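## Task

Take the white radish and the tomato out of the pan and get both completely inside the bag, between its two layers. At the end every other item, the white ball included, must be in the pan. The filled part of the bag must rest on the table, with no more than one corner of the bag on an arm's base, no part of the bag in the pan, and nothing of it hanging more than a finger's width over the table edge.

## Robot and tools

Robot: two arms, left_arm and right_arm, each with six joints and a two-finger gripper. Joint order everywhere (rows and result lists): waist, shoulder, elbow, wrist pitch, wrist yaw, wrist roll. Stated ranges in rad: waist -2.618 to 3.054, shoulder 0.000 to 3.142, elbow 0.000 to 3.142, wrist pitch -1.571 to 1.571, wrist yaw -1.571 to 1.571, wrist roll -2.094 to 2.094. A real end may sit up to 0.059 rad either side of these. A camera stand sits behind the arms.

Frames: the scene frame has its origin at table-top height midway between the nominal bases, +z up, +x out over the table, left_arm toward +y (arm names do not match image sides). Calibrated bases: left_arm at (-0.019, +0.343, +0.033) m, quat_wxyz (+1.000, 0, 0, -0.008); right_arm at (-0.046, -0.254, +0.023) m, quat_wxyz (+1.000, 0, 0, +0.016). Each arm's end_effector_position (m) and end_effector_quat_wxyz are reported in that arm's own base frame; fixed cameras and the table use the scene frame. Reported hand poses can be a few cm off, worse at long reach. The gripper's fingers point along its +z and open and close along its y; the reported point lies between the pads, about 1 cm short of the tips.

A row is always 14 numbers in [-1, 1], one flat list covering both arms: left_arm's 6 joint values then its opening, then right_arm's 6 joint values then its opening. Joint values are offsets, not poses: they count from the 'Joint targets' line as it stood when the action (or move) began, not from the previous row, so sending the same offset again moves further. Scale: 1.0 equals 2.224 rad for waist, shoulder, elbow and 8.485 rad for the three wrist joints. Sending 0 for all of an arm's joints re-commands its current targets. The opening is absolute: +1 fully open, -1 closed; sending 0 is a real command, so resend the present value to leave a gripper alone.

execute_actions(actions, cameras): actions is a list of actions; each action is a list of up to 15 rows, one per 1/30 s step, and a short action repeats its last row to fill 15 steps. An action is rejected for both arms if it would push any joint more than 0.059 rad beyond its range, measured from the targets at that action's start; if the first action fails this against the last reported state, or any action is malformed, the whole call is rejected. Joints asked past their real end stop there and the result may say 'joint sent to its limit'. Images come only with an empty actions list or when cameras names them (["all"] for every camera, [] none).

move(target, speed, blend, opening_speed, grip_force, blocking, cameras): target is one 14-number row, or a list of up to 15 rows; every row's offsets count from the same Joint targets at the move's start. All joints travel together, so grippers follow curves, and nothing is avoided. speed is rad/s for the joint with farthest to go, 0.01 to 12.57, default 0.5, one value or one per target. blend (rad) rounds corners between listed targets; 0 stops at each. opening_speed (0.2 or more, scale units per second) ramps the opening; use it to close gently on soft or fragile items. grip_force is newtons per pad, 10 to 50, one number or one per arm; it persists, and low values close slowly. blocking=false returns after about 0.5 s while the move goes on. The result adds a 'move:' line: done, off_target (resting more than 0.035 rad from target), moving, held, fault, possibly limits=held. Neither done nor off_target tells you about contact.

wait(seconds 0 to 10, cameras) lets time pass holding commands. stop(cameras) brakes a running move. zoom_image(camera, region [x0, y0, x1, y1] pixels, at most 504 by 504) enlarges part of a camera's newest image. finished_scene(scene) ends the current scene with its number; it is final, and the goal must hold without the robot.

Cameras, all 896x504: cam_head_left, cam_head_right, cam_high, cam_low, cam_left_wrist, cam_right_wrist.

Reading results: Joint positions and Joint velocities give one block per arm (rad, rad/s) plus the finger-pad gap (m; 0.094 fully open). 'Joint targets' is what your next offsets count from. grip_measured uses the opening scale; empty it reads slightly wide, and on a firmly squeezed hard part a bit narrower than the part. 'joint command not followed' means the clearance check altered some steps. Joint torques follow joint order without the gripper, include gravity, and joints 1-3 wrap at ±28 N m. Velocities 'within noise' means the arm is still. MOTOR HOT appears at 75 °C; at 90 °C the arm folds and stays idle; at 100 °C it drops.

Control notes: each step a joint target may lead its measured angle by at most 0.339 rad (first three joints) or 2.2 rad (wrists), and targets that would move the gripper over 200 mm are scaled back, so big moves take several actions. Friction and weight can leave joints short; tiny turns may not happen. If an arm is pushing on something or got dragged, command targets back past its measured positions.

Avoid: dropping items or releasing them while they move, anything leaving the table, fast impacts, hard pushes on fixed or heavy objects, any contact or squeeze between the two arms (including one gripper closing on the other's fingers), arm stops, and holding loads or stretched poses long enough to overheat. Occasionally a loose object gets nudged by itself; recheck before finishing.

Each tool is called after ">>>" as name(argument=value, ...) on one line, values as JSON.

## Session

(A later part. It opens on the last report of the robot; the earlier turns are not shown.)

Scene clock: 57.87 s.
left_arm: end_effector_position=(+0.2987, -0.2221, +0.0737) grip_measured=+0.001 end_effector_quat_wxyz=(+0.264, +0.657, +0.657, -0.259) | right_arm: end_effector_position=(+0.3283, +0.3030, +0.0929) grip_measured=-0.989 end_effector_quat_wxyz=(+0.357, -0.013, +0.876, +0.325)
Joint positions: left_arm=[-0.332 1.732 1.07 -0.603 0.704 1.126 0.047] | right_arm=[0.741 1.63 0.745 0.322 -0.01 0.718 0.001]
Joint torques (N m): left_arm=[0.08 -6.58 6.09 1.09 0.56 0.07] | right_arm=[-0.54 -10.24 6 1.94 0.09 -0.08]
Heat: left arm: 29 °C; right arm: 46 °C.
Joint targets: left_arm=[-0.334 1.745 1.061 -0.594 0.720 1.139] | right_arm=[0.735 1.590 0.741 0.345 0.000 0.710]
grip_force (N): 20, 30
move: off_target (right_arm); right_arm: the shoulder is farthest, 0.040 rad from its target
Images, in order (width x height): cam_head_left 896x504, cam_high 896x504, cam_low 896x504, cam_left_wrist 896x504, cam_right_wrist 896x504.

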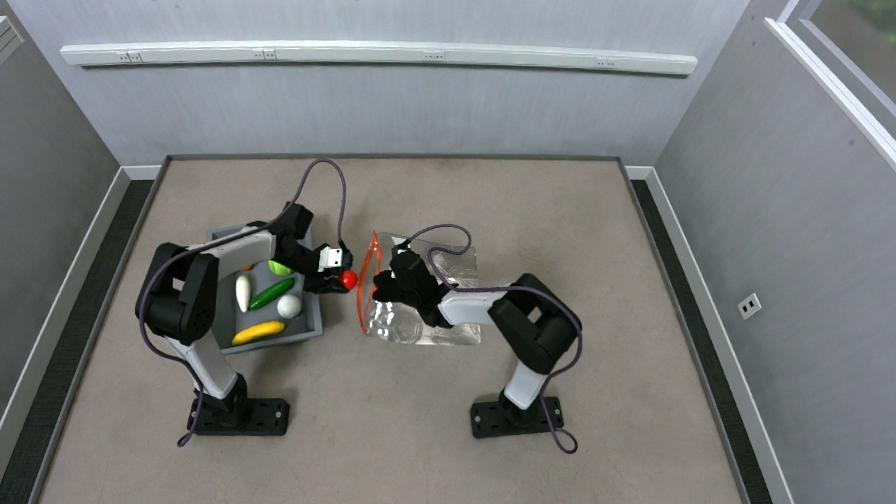

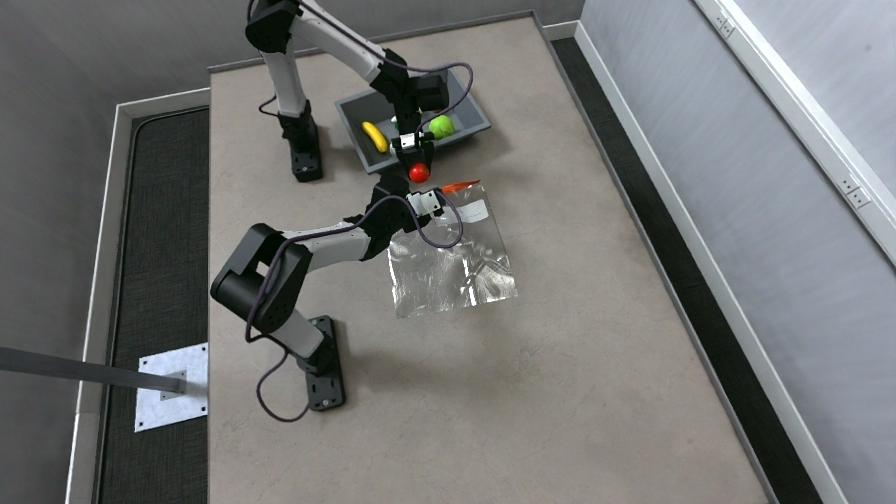

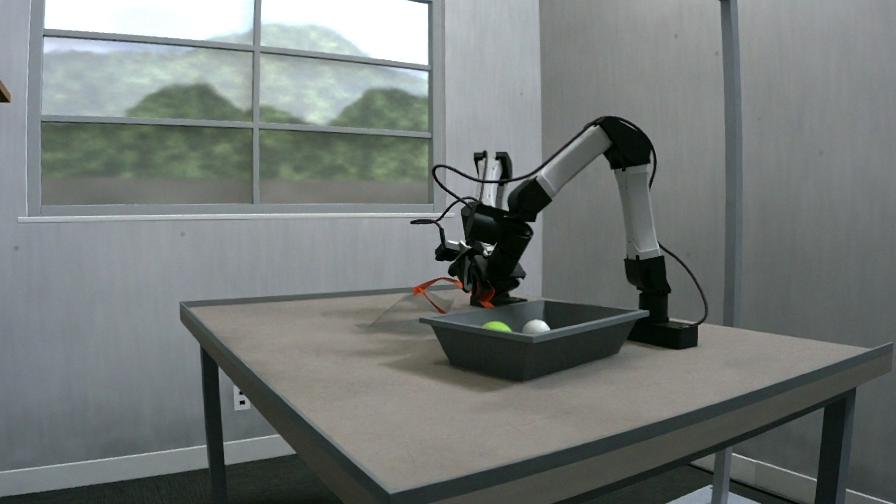

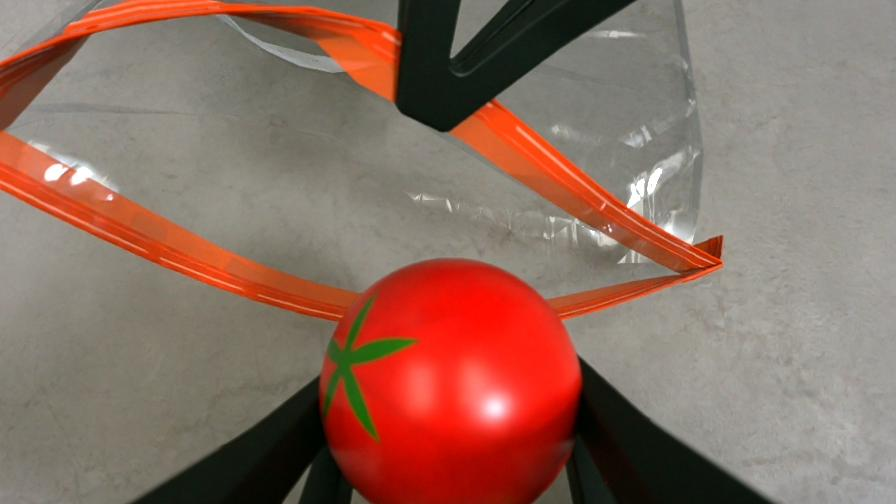

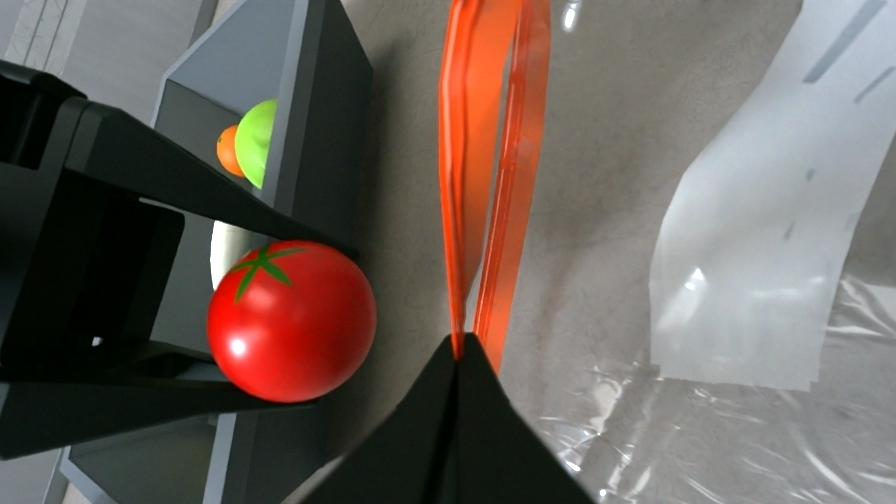

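>>> move(target=[[0.0252, 0.0778, 0.1012, -0.0071, 0, 0, -0.05, 0, 0, 0, 0, 0, 0, -1], [-0.0432, 0.1763, 0.1210, 0.0146, 0, 0, -0.05, 0, 0, 0, 0, 0, 0, -1]], speed=0.4, blend=0.03, cameras=["cam_head_left", "cam_high", "cam_low", "cam_left_wrist", "cam_right_wrist"])

>>> zoom_image(camera="cam_high", region=[340, 80, 540, 330])

Scene clock: 61.97 s.
left_arm: end_effector_position=(+0.3415, -0.2810, +0.0037) grip_measured=+0.001 end_effector_quat_wxyz=(+0.240, +0.687, +0.627, -0.277) | right_arm: end_effector_position=(+0.3283, +0.3031, +0.0930) grip_measured=-0.989 end_effector_quat_wxyz=(+0.357, -0.013, +0.876, +0.325)
Joint positions: left_arm=[-0.43 2.122 1.311 -0.479 0.707 1.127 0.047] | right_arm=[0.741 1.63 0.745 0.322 -0.01 0.718 0.001]
Joint torques (N m): left_arm=[0.23 -9.24 8.29 1.03 0.55 0.06] | right_arm=[-0.57 -10.25 6 1.94 0.09 -0.08]
Heat: left arm: 29 °C; right arm: 45 °C.
Joint targets: left_arm=[-0.430 2.137 1.330 -0.470 0.721 1.139] | right_arm=[0.735 1.590 0.741 0.345 0.000 0.710]
grip_force (N): 20, 30
move: off_target (right_arm); right_arm: the shoulder is farthest, 0.040 rad from its target
Images, in order (width x height): cam_head_left 896x504, cam_high 896x504, cam_low 896x504, cam_left_wrist 896x504, cam_right_wrist 896x504.

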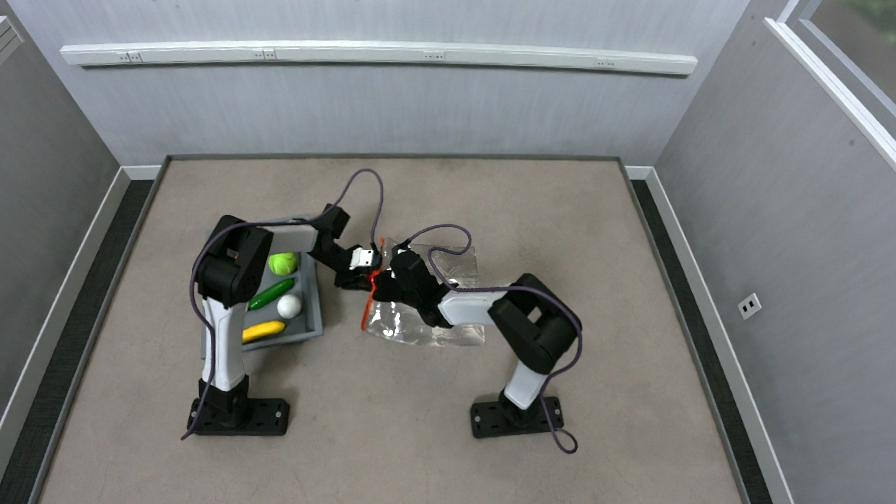

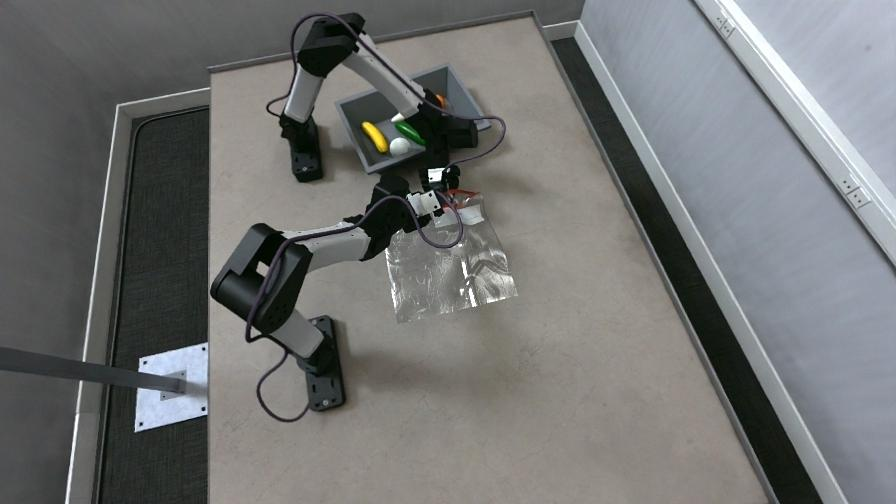

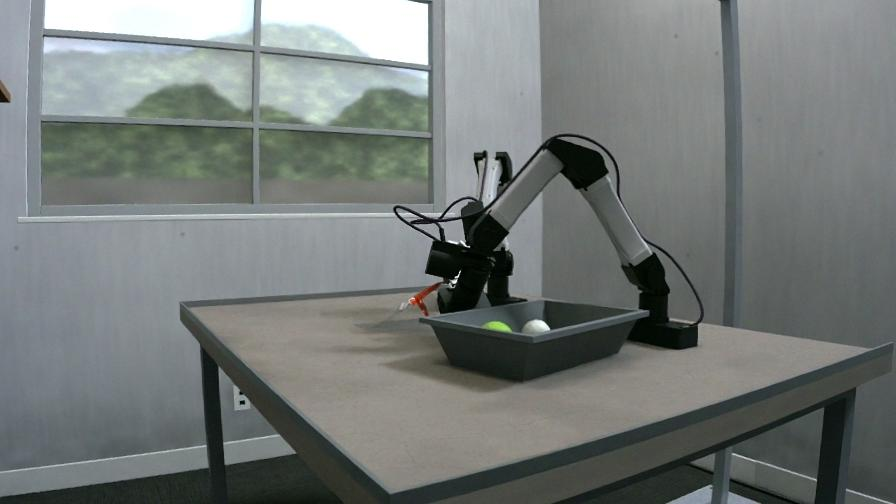

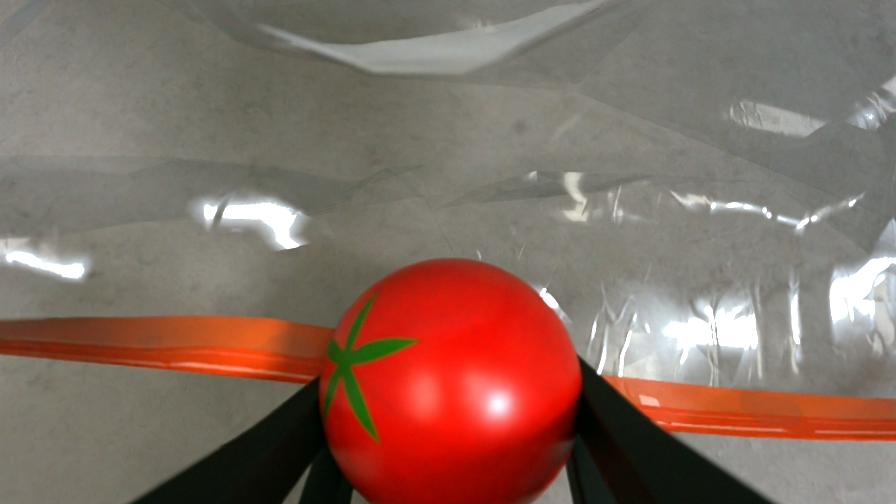

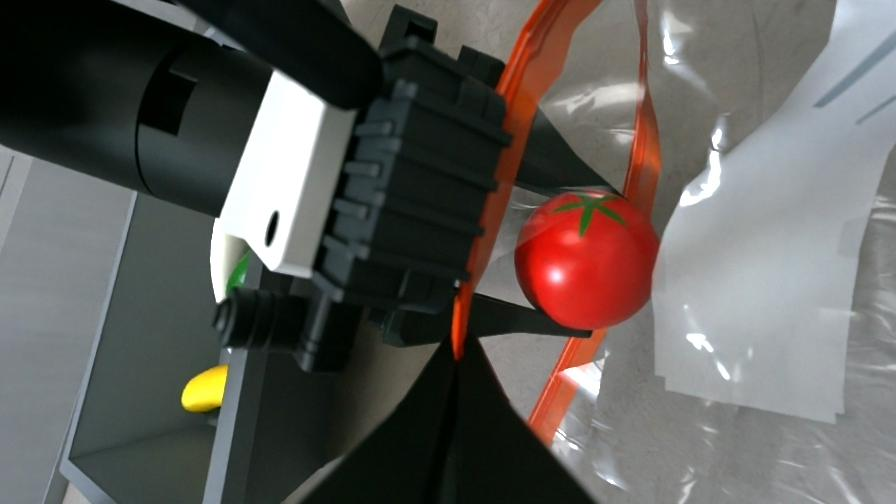

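Scaled by 2.016 from the camera's 896x504 image, which has a finer 1280x720 frame.

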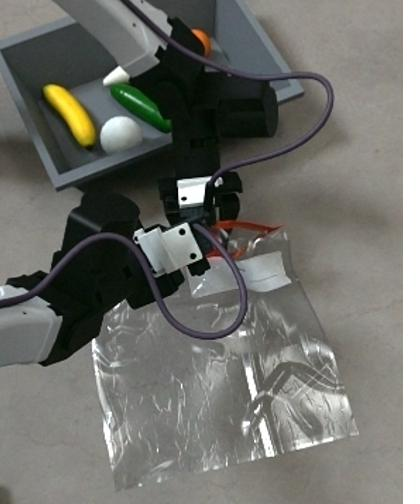

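>>> move(target=[0.0376, -0.0542, -0.0109, -0.0119, 0, 0, -0.05, 0, 0, 0, 0, 0, 0, -1], speed=0.4, cameras=["cam_left_wrist", "cam_right_wrist"])

Scene clock: 72.60 s.
left_arm: end_effector_position=(+0.3570, -0.2487, +0.0337) grip_measured=+0.001 end_effector_quat_wxyz=(+0.255, +0.660, +0.654, -0.266) | right_arm: end_effector_position=(+0.3283, +0.3031, +0.0930) grip_measured=-0.989 end_effector_quat_wxyz=(+0.357, -0.013, +0.876, +0.325)
Joint positions: left_arm=[-0.345 2.037 1.311 -0.557 0.708 1.127 0.047] | right_arm=[0.741 1.63 0.745 0.322 -0.01 0.718 0.001]
Joint torques (N m): left_arm=[0.18 -11.62 6.22 0.8 0.55 0.06] | right_arm=[-0.54 -10.25 6 1.94 0.09 -0.08]
Heat: left arm: 30 °C; right arm: 44 °C.
Joint targets: left_arm=[-0.346 2.016 1.306 -0.571 0.720 1.139] | right_arm=[0.735 1.590 0.741 0.345 0.000 0.710]
grip_force (N): 20, 30
move: off_target (right_arm); right_arm: the shoulder is farthest, 0.040 rad from its target
Images, in order (width x height): cam_left_wrist 896x504, cam_right_wrist 896x504.

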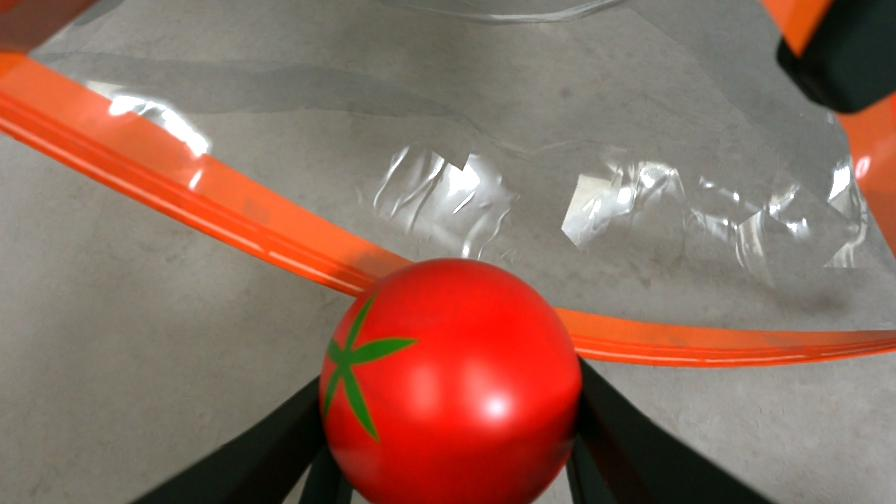

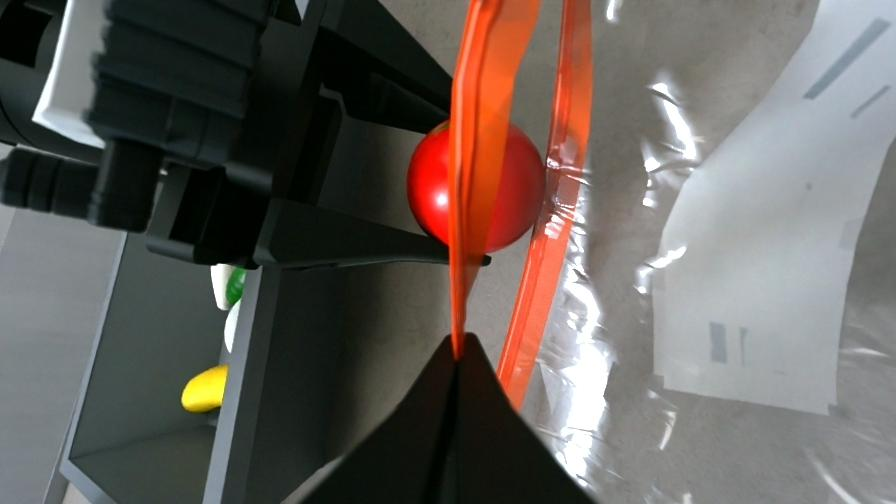

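>>> move(target=[[-0.0549, 0.0674, 0.0895, -0.0067, 0, 0, -0.05, 0, 0, 0, 0, 0, 0, -1], [-0.0549, 0.0926, 0.0607, 0.0078, 0, 0, -0.05, 0, 0, 0, 0, 0, 0, -1]], speed=0.4, blend=0.01, cameras=["cam_high", "cam_low", "cam_left_wrist", "cam_right_wrist"])

Scene clock: 78.03 s.
left_arm: end_effector_position=(+0.3565, -0.3074, +0.0048) grip_measured=+0.001 end_effector_quat_wxyz=(+0.244, +0.700, +0.610, -0.279) | right_arm: end_effector_position=(+0.3284, +0.3030, +0.0930) grip_measured=-0.989 end_effector_quat_wxyz=(+0.357, -0.012, +0.876, +0.325)
Joint positions: left_arm=[-0.469 2.205 1.449 -0.514 0.709 1.127 0.047] | right_arm=[0.741 1.63 0.745 0.322 -0.01 0.718 0.001]
Joint torques (N m): left_arm=[0.24 -9.87 5.81 1.05 0.53 0.08] | right_arm=[-0.55 -10.25 5.98 1.94 0.1 -0.08]
Heat: left arm: 31 °C; right arm: 44 °C.
Joint targets: left_arm=[-0.468 2.222 1.441 -0.505 0.720 1.139] | right_arm=[0.735 1.590 0.741 0.345 0.000 0.710]
grip_force (N): 20, 30
move: off_target (right_arm); right_arm: the shoulder is farthest, 0.040 rad from its target
Images, in order (width x height): cam_high 896x504, cam_low 896x504, cam_left_wrist 896x504, cam_right_wrist 896x504.

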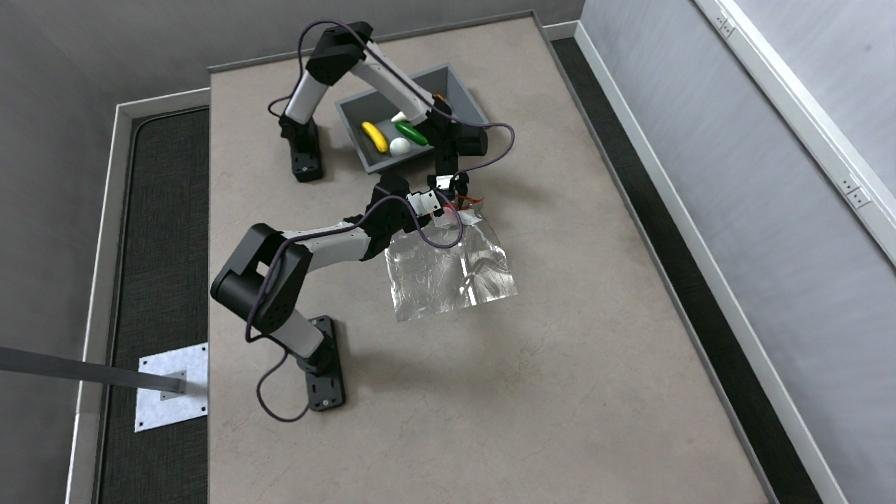

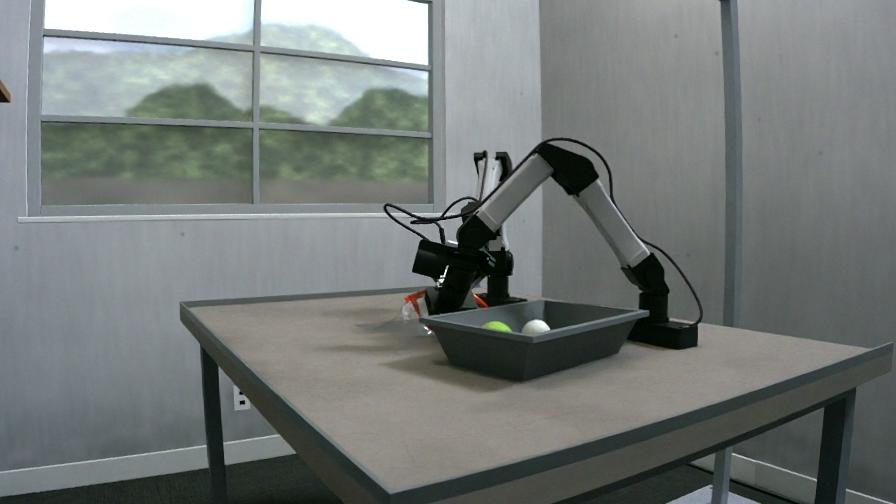

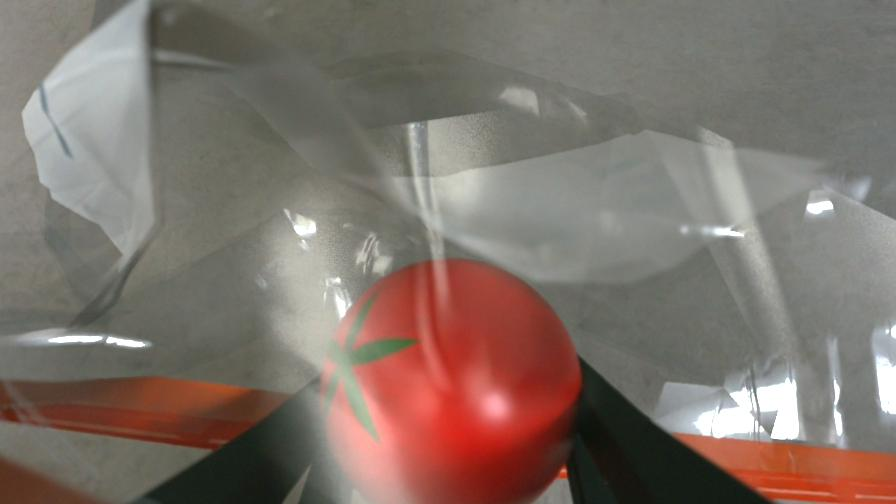

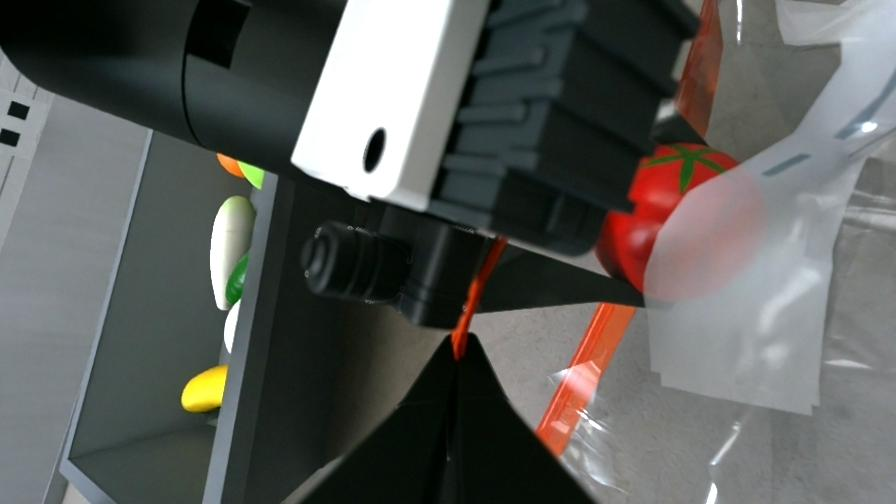

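>>> move(target=[[0, 0.0063, -0.0072, 0.0036, 0, 0, -0.05, 0, 0, 0, 0, 0, 0, -1], [0, 0.0063, -0.0072, 0.0036, 0, 0, 0.3, 0, 0, 0, 0, 0, 0, -1]], speed=0.3, opening_speed=0.5, cameras=["cam_left_wrist", "cam_right_wrist"])

Scene clock: 82.50 s.
left_arm: end_effector_position=(+0.3577, -0.3082, +0.0000) grip_measured=+0.298 end_effector_quat_wxyz=(+0.249, +0.701, +0.608, -0.277) | right_arm: end_effector_position=(+0.3284, +0.3030, +0.0930) grip_measured=-0.989 end_effector_quat_wxyz=(+0.357, -0.012, +0.876, +0.325)
Joint positions: left_arm=[-0.469 2.213 1.437 -0.482 0.709 1.127 0.061] | right_arm=[0.741 1.63 0.745 0.322 -0.01 0.718 0.001]
Joint torques (N m): left_arm=[0.25 -9.44 5.46 1.07 0.53 0.06] | right_arm=[-0.55 -10.24 5.98 1.94 0.08 -0.08]
Heat: left arm: 32 °C; right arm: 44 °C.
Joint targets: left_arm=[-0.468 2.236 1.425 -0.474 0.721 1.139] | right_arm=[0.735 1.590 0.741 0.345 0.000 0.710]
grip_force (N): 20, 30
move: off_target (right_arm); right_arm: the shoulder is farthest, 0.040 rad from its target
Images, in order (width x height): cam_left_wrist 896x504, cam_right_wrist 896x504.

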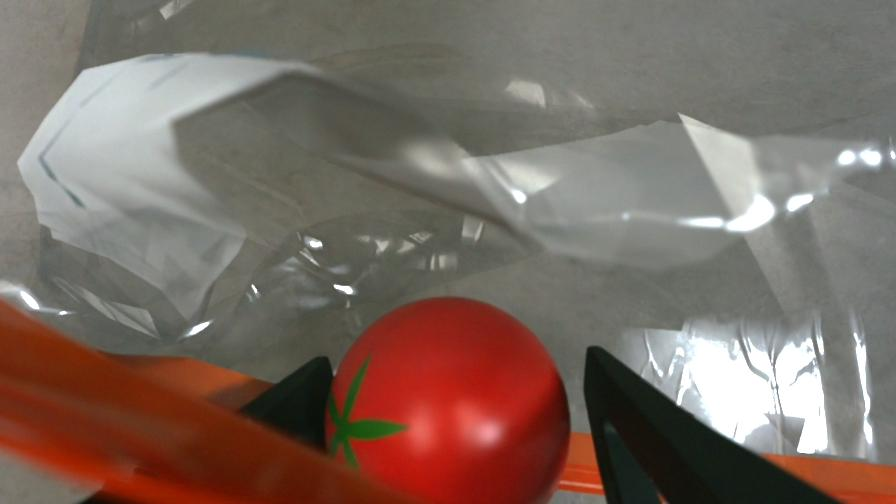

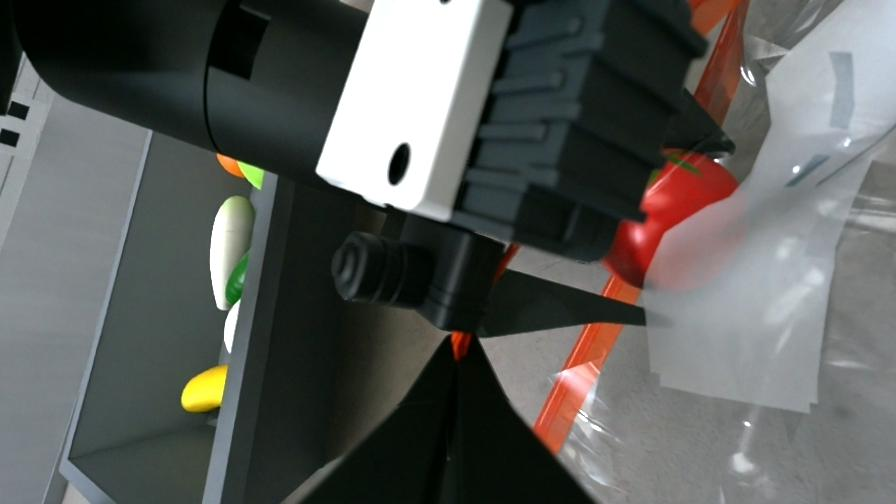

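>>> move(target=[[0.0508, -0.1007, -0.0256, -0.0191, 0, 0, 0.3, 0, 0, 0, 0, 0, 0, -1], [0.0508, -0.1007, -0.0256, -0.0191, 0, 0, -1, 0, 0, 0, 0, 0, 0, -1], [0.0396, -0.0423, -0.0450, 0.0001, 0, 0, -1, 0, 0, 0, 0, 0, 0, -1]], speed=0.4, grip_force=[40, 30], cameras=["cam_left_wrist", "cam_right_wrist"])

Scene clock: 89.03 s.
left_arm: end_effector_position=(+0.3609, -0.2644, +0.0062) grip_measured=-0.985 end_effector_quat_wxyz=(+0.252, +0.670, +0.644, -0.271) | right_arm: end_effector_position=(+0.3284, +0.3030, +0.0930) grip_measured=-0.989 end_effector_quat_wxyz=(+0.357, -0.012, +0.876, +0.325)
Joint positions: left_arm=[-0.376 2.13 1.331 -0.482 0.711 1.127 0.001] | right_arm=[0.741 1.63 0.745 0.322 -0.01 0.718 0.001]
Joint torques (N m): left_arm=[-0.14 -9.59 5.83 1.01 0.51 0.05] | right_arm=[-0.55 -10.28 6 1.94 0.09 -0.08]
Heat: left arm: 33 °C; right arm: 44 °C.
Joint targets: left_arm=[-0.380 2.142 1.325 -0.473 0.720 1.139] | right_arm=[0.735 1.590 0.741 0.345 0.000 0.710]
grip_force (N): 40, 30
move: off_target (right_arm); right_arm: the shoulder is farthest, 0.040 rad from its target
Images, in order (width x height): cam_left_wrist 896x504, cam_right_wrist 896x504.

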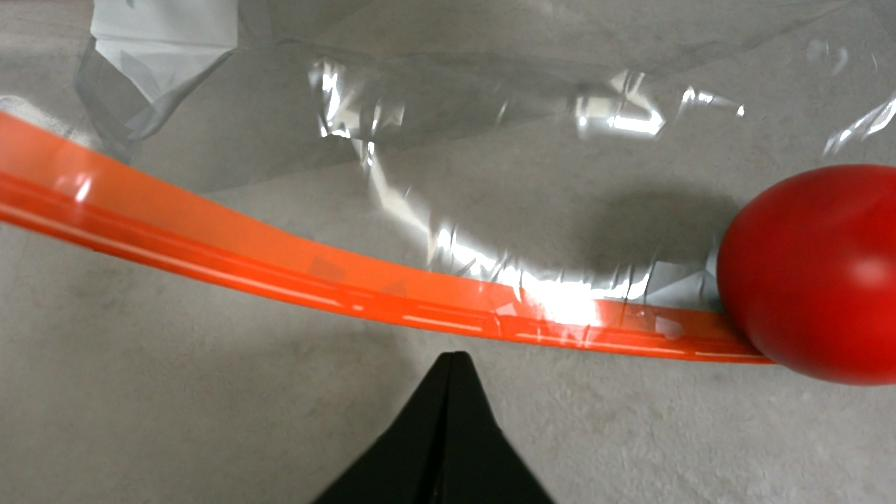

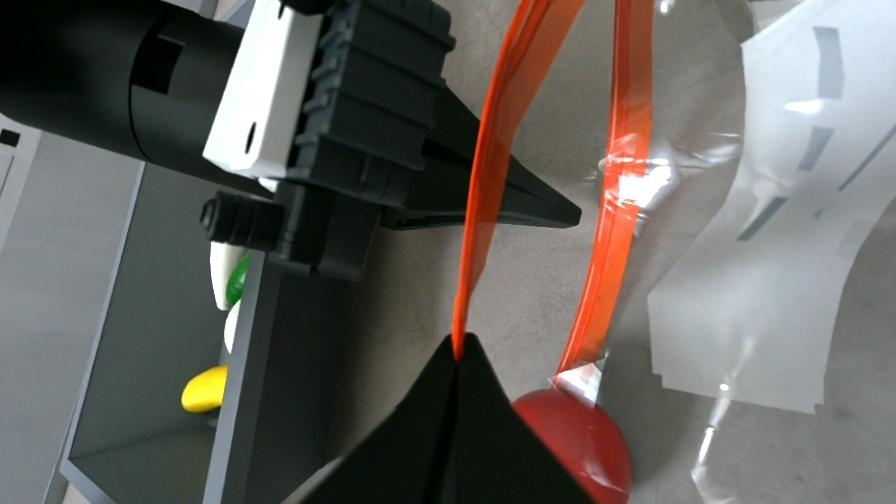

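>>> move(target=[0, 0, 0, 0, 0, 0, -1, -0.0679, -0.0688, -0.1075, 0.0104, 0, -0.0153, -1], speed=0.4, cameras=["cam_head_left", "cam_high", "cam_left_wrist", "cam_right_wrist"])

>>> zoom_image(camera="cam_head_left", region=[270, 190, 500, 370])

Scene clock: 93.07 s.
left_arm: end_effector_position=(+0.3610, -0.2644, +0.0062) grip_measured=-0.985 end_effector_quat_wxyz=(+0.252, +0.670, +0.643, -0.271) | right_arm: end_effector_position=(+0.3259, +0.2198, +0.0789) grip_measured=-0.989 end_effector_quat_wxyz=(+0.403, -0.002, +0.873, +0.274)
Joint positions: left_arm=[-0.376 2.13 1.331 -0.482 0.711 1.127 0.001] | right_arm=[0.59 1.468 0.505 0.411 -0.008 0.59 0.001]
Joint torques (N m): left_arm=[-0.16 -9.58 5.86 1.03 0.51 0.05] | right_arm=[-0.59 -7.8 5.81 1.99 0.06 -0.12]
Heat: left arm: 34 °C; right arm: 44 °C.
Joint targets: left_arm=[-0.380 2.142 1.325 -0.473 0.720 1.139] | right_arm=[0.584 1.437 0.502 0.433 0.000 0.581]
grip_force (N): 40, 30
move: done
Images, in order (width x height): cam_head_left 896x504, cam_high 896x504, cam_left_wrist 896x504, cam_right_wrist 896x504.

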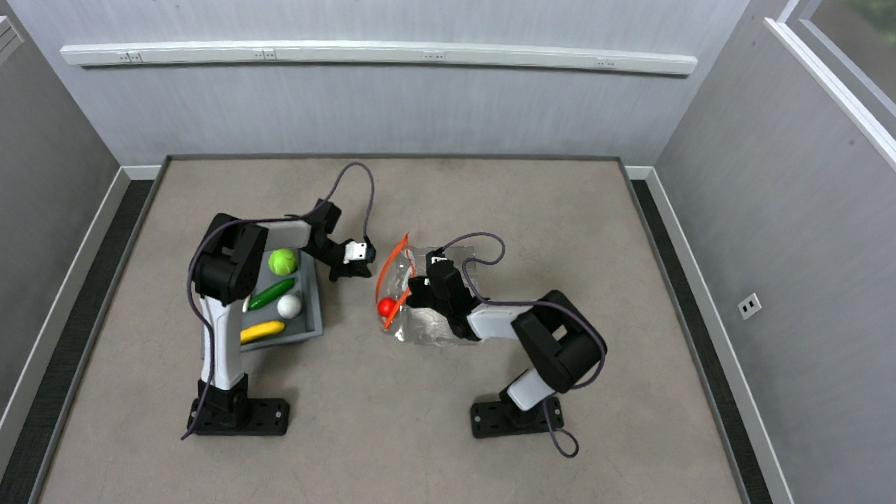

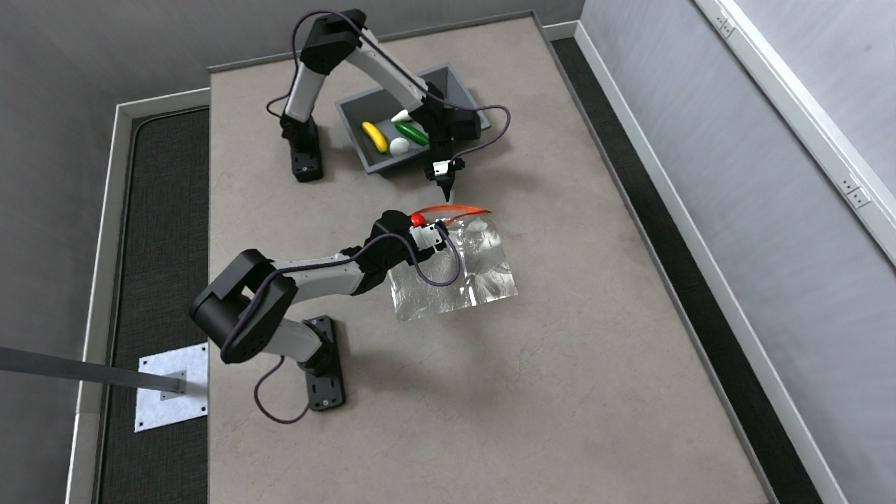

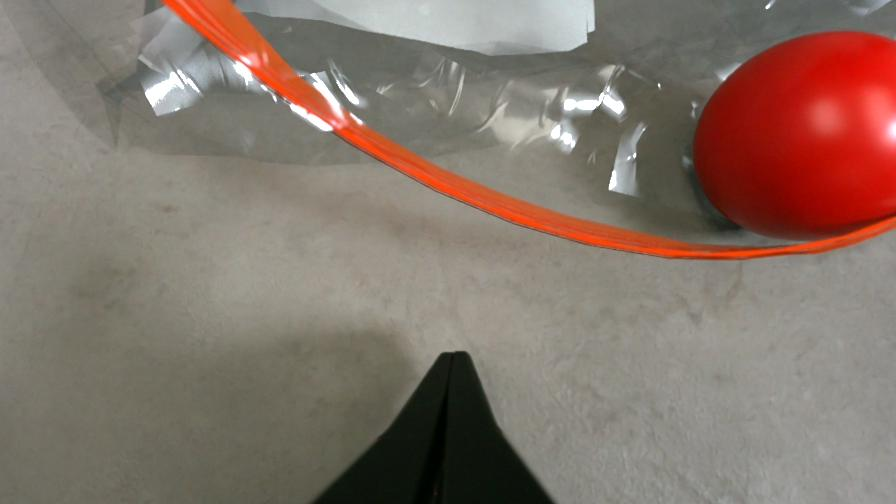

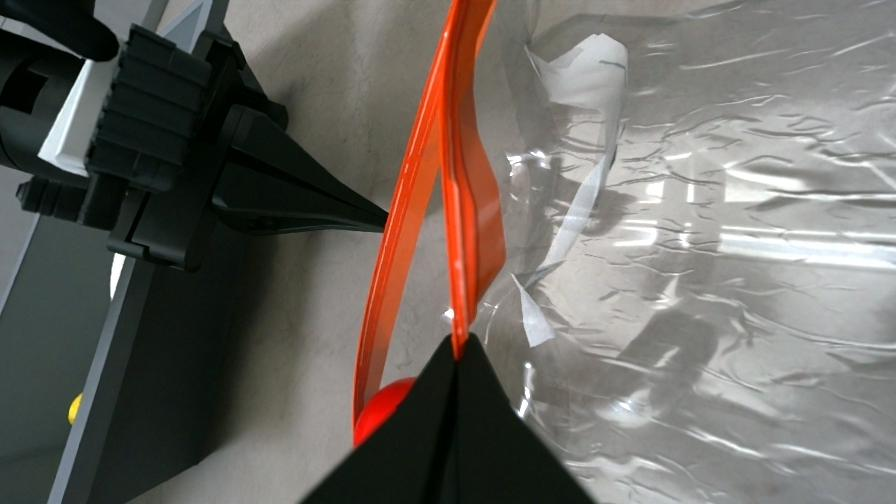

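Scaled by 2.191 from the camera's 896x504 image, which has a finer 1280x720 frame.

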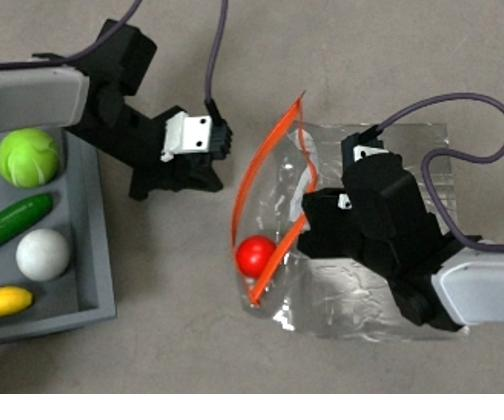

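>>> move(target=[[-0.0926, -0.1803, -0.1695, -0.0005, 0, -0.1849, -1, 0, -0.0225, 0, 0, 0, 0, -1], [-0.0994, -0.1268, -0.1862, 0.0156, 0, -0.1849, -1, 0, -0.0225, 0, 0, 0, 0, -1]], speed=0.7, blend=0.02, cameras=["cam_head_left", "cam_left_wrist", "cam_right_wrist"])

>>> zoom_image(camera="cam_head_left", region=[310, 220, 460, 360])

Scene clock: 99.30 s.
left_arm: end_effector_position=(+0.2222, -0.2875, +0.0087) grip_measured=-0.985 end_effector_quat_wxyz=(-0.050, +0.132, +0.920, -0.366) | right_arm: end_effector_position=(+0.3270, +0.2205, +0.0981) grip_measured=-0.989 end_effector_quat_wxyz=(+0.422, -0.002, +0.860, +0.286)
Joint positions: left_arm=[-0.595 1.85 0.917 -0.35 0.711 -0.417 0.001] | right_arm=[0.59 1.417 0.505 0.411 -0.008 0.589 0.001]
Joint torques (N m): left_arm=[-0.25 -7.02 5.41 1.11 0.46 -0.1] | right_arm=[-0.51 -7.47 6.02 1.98 0.06 -0.08]
Heat: left arm: 34 °C; right arm: 43 °C.
Joint targets: left_arm=[-0.601 1.860 0.911 -0.341 0.720 -0.430] | right_arm=[0.584 1.387 0.502 0.433 0.000 0.580]
grip_force (N): 40, 30
move: done
Images, in order (width x height): cam_head_left 896x504, cam_left_wrist 896x504, cam_right_wrist 896x504.

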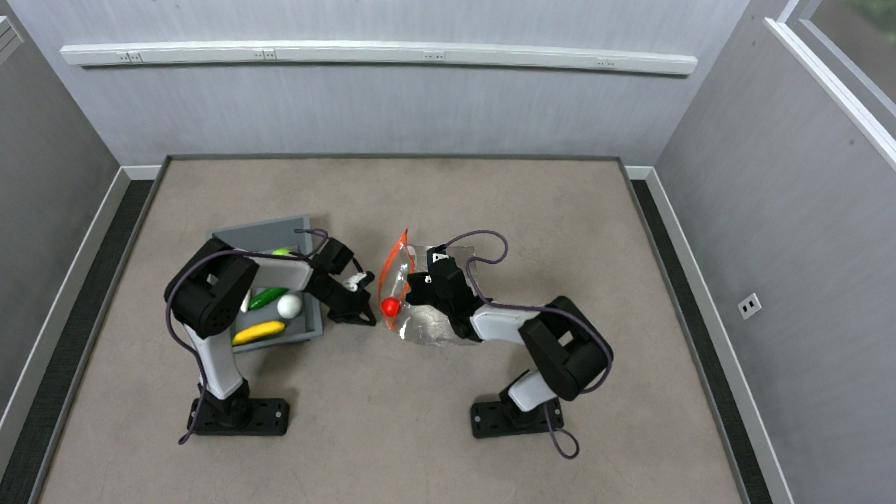

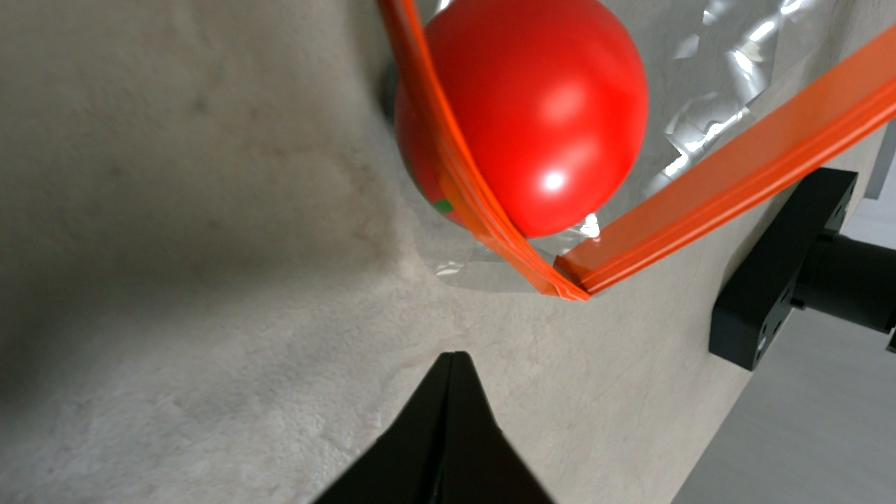

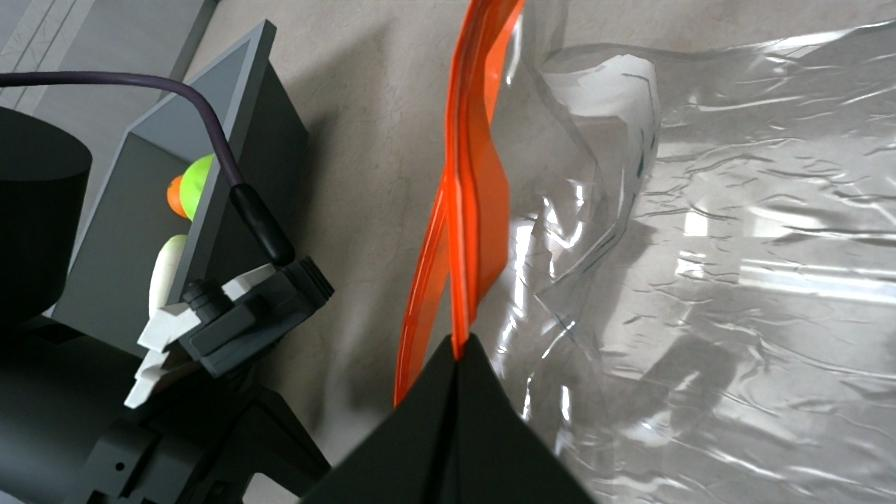

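Scaled by 3.360 from the camera's 896x504 image, which has a finer 1280x720 frame.

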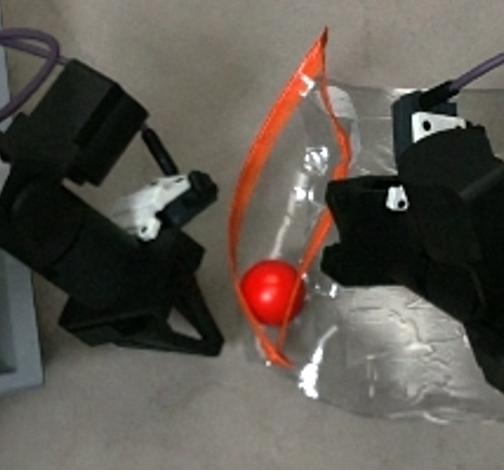

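>>> move(target=[[0.0247, 0.0292, 0.0764, -0.0117, 0, 0, -1, 0, 0, 0, 0, 0, 0, -1], [-0.0162, 0.1016, 0.1812, -0.0205, 0, 0, -1, 0, 0, 0, 0, 0, 0, -1]], speed=[0.4, 0.15], cameras=["cam_head_left", "cam_left_wrist", "cam_right_wrist"])

>>> zoom_image(camera="cam_head_left", region=[310, 220, 460, 360])

Scene clock: 104.57 s.
left_arm: end_effector_position=(+0.2748, -0.3414, +0.0217) grip_measured=-0.985 end_effector_quat_wxyz=(-0.051, +0.150, +0.916, -0.368) | right_arm: end_effector_position=(+0.3270, +0.2205, +0.0982) grip_measured=-0.989 end_effector_quat_wxyz=(+0.422, -0.002, +0.860, +0.286)
Joint positions: left_arm=[-0.631 2.064 1.294 -0.501 0.711 -0.418 0.001] | right_arm=[0.59 1.417 0.505 0.411 -0.008 0.589 0.001]
Joint torques (N m): left_arm=[-0.29 -8.46 8.66 0.9 0.45 -0.11] | right_arm=[-0.49 -7.45 6.02 1.98 0.06 -0.08]
Heat: left arm: 34 °C; right arm: 42 °C.
Joint targets: left_arm=[-0.637 2.086 1.314 -0.515 0.720 -0.430] | right_arm=[0.584 1.387 0.502 0.433 0.000 0.580]
grip_force (N): 40, 30
move: done
Images, in order (width x height): cam_head_left 896x504, cam_left_wrist 896x504, cam_right_wrist 896x504.

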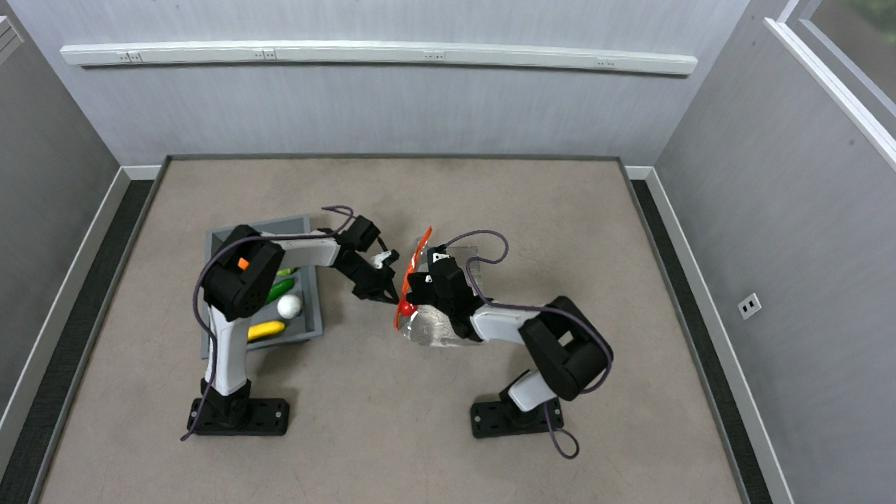

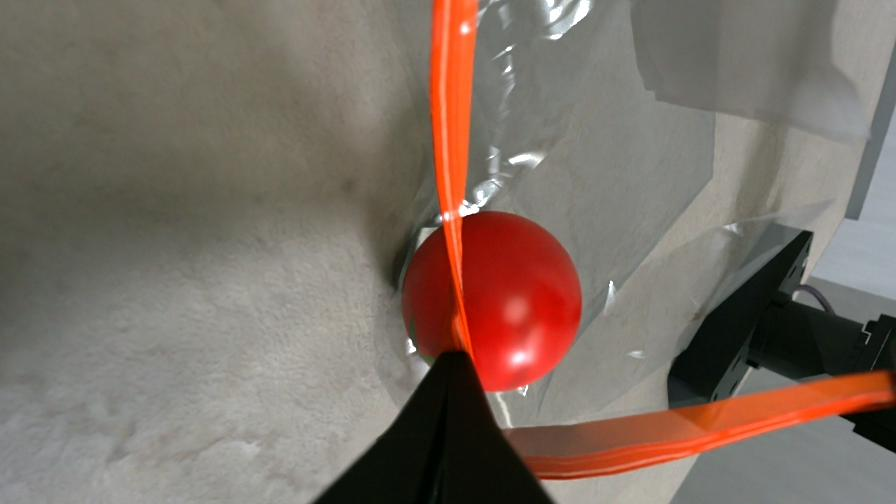

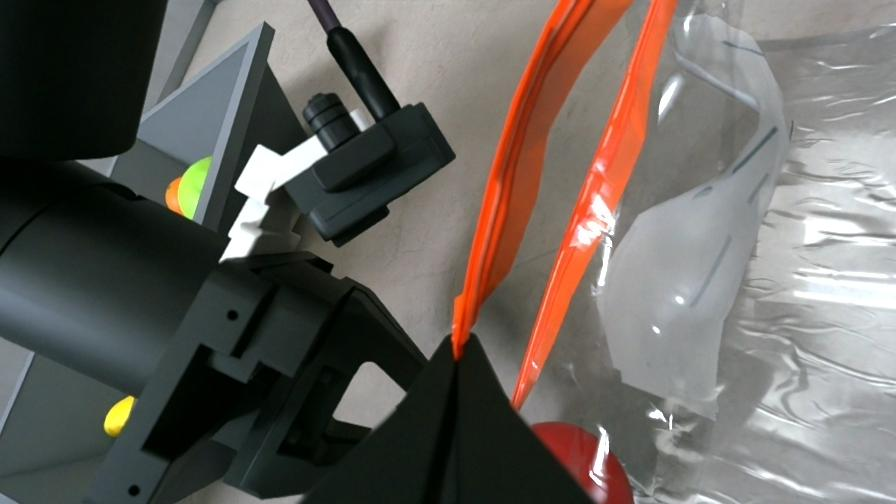

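Scaled by 3.360 from the camera's 896x504 image, which has a finer 1280x720 frame.

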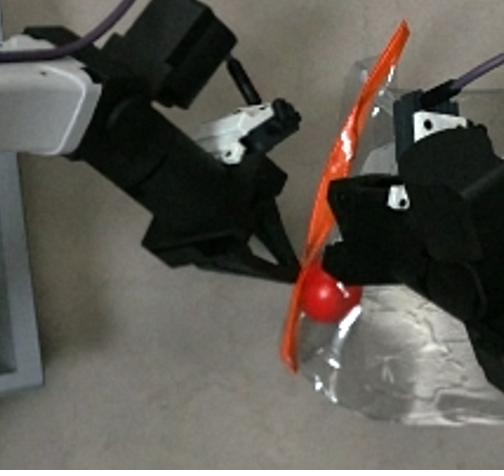

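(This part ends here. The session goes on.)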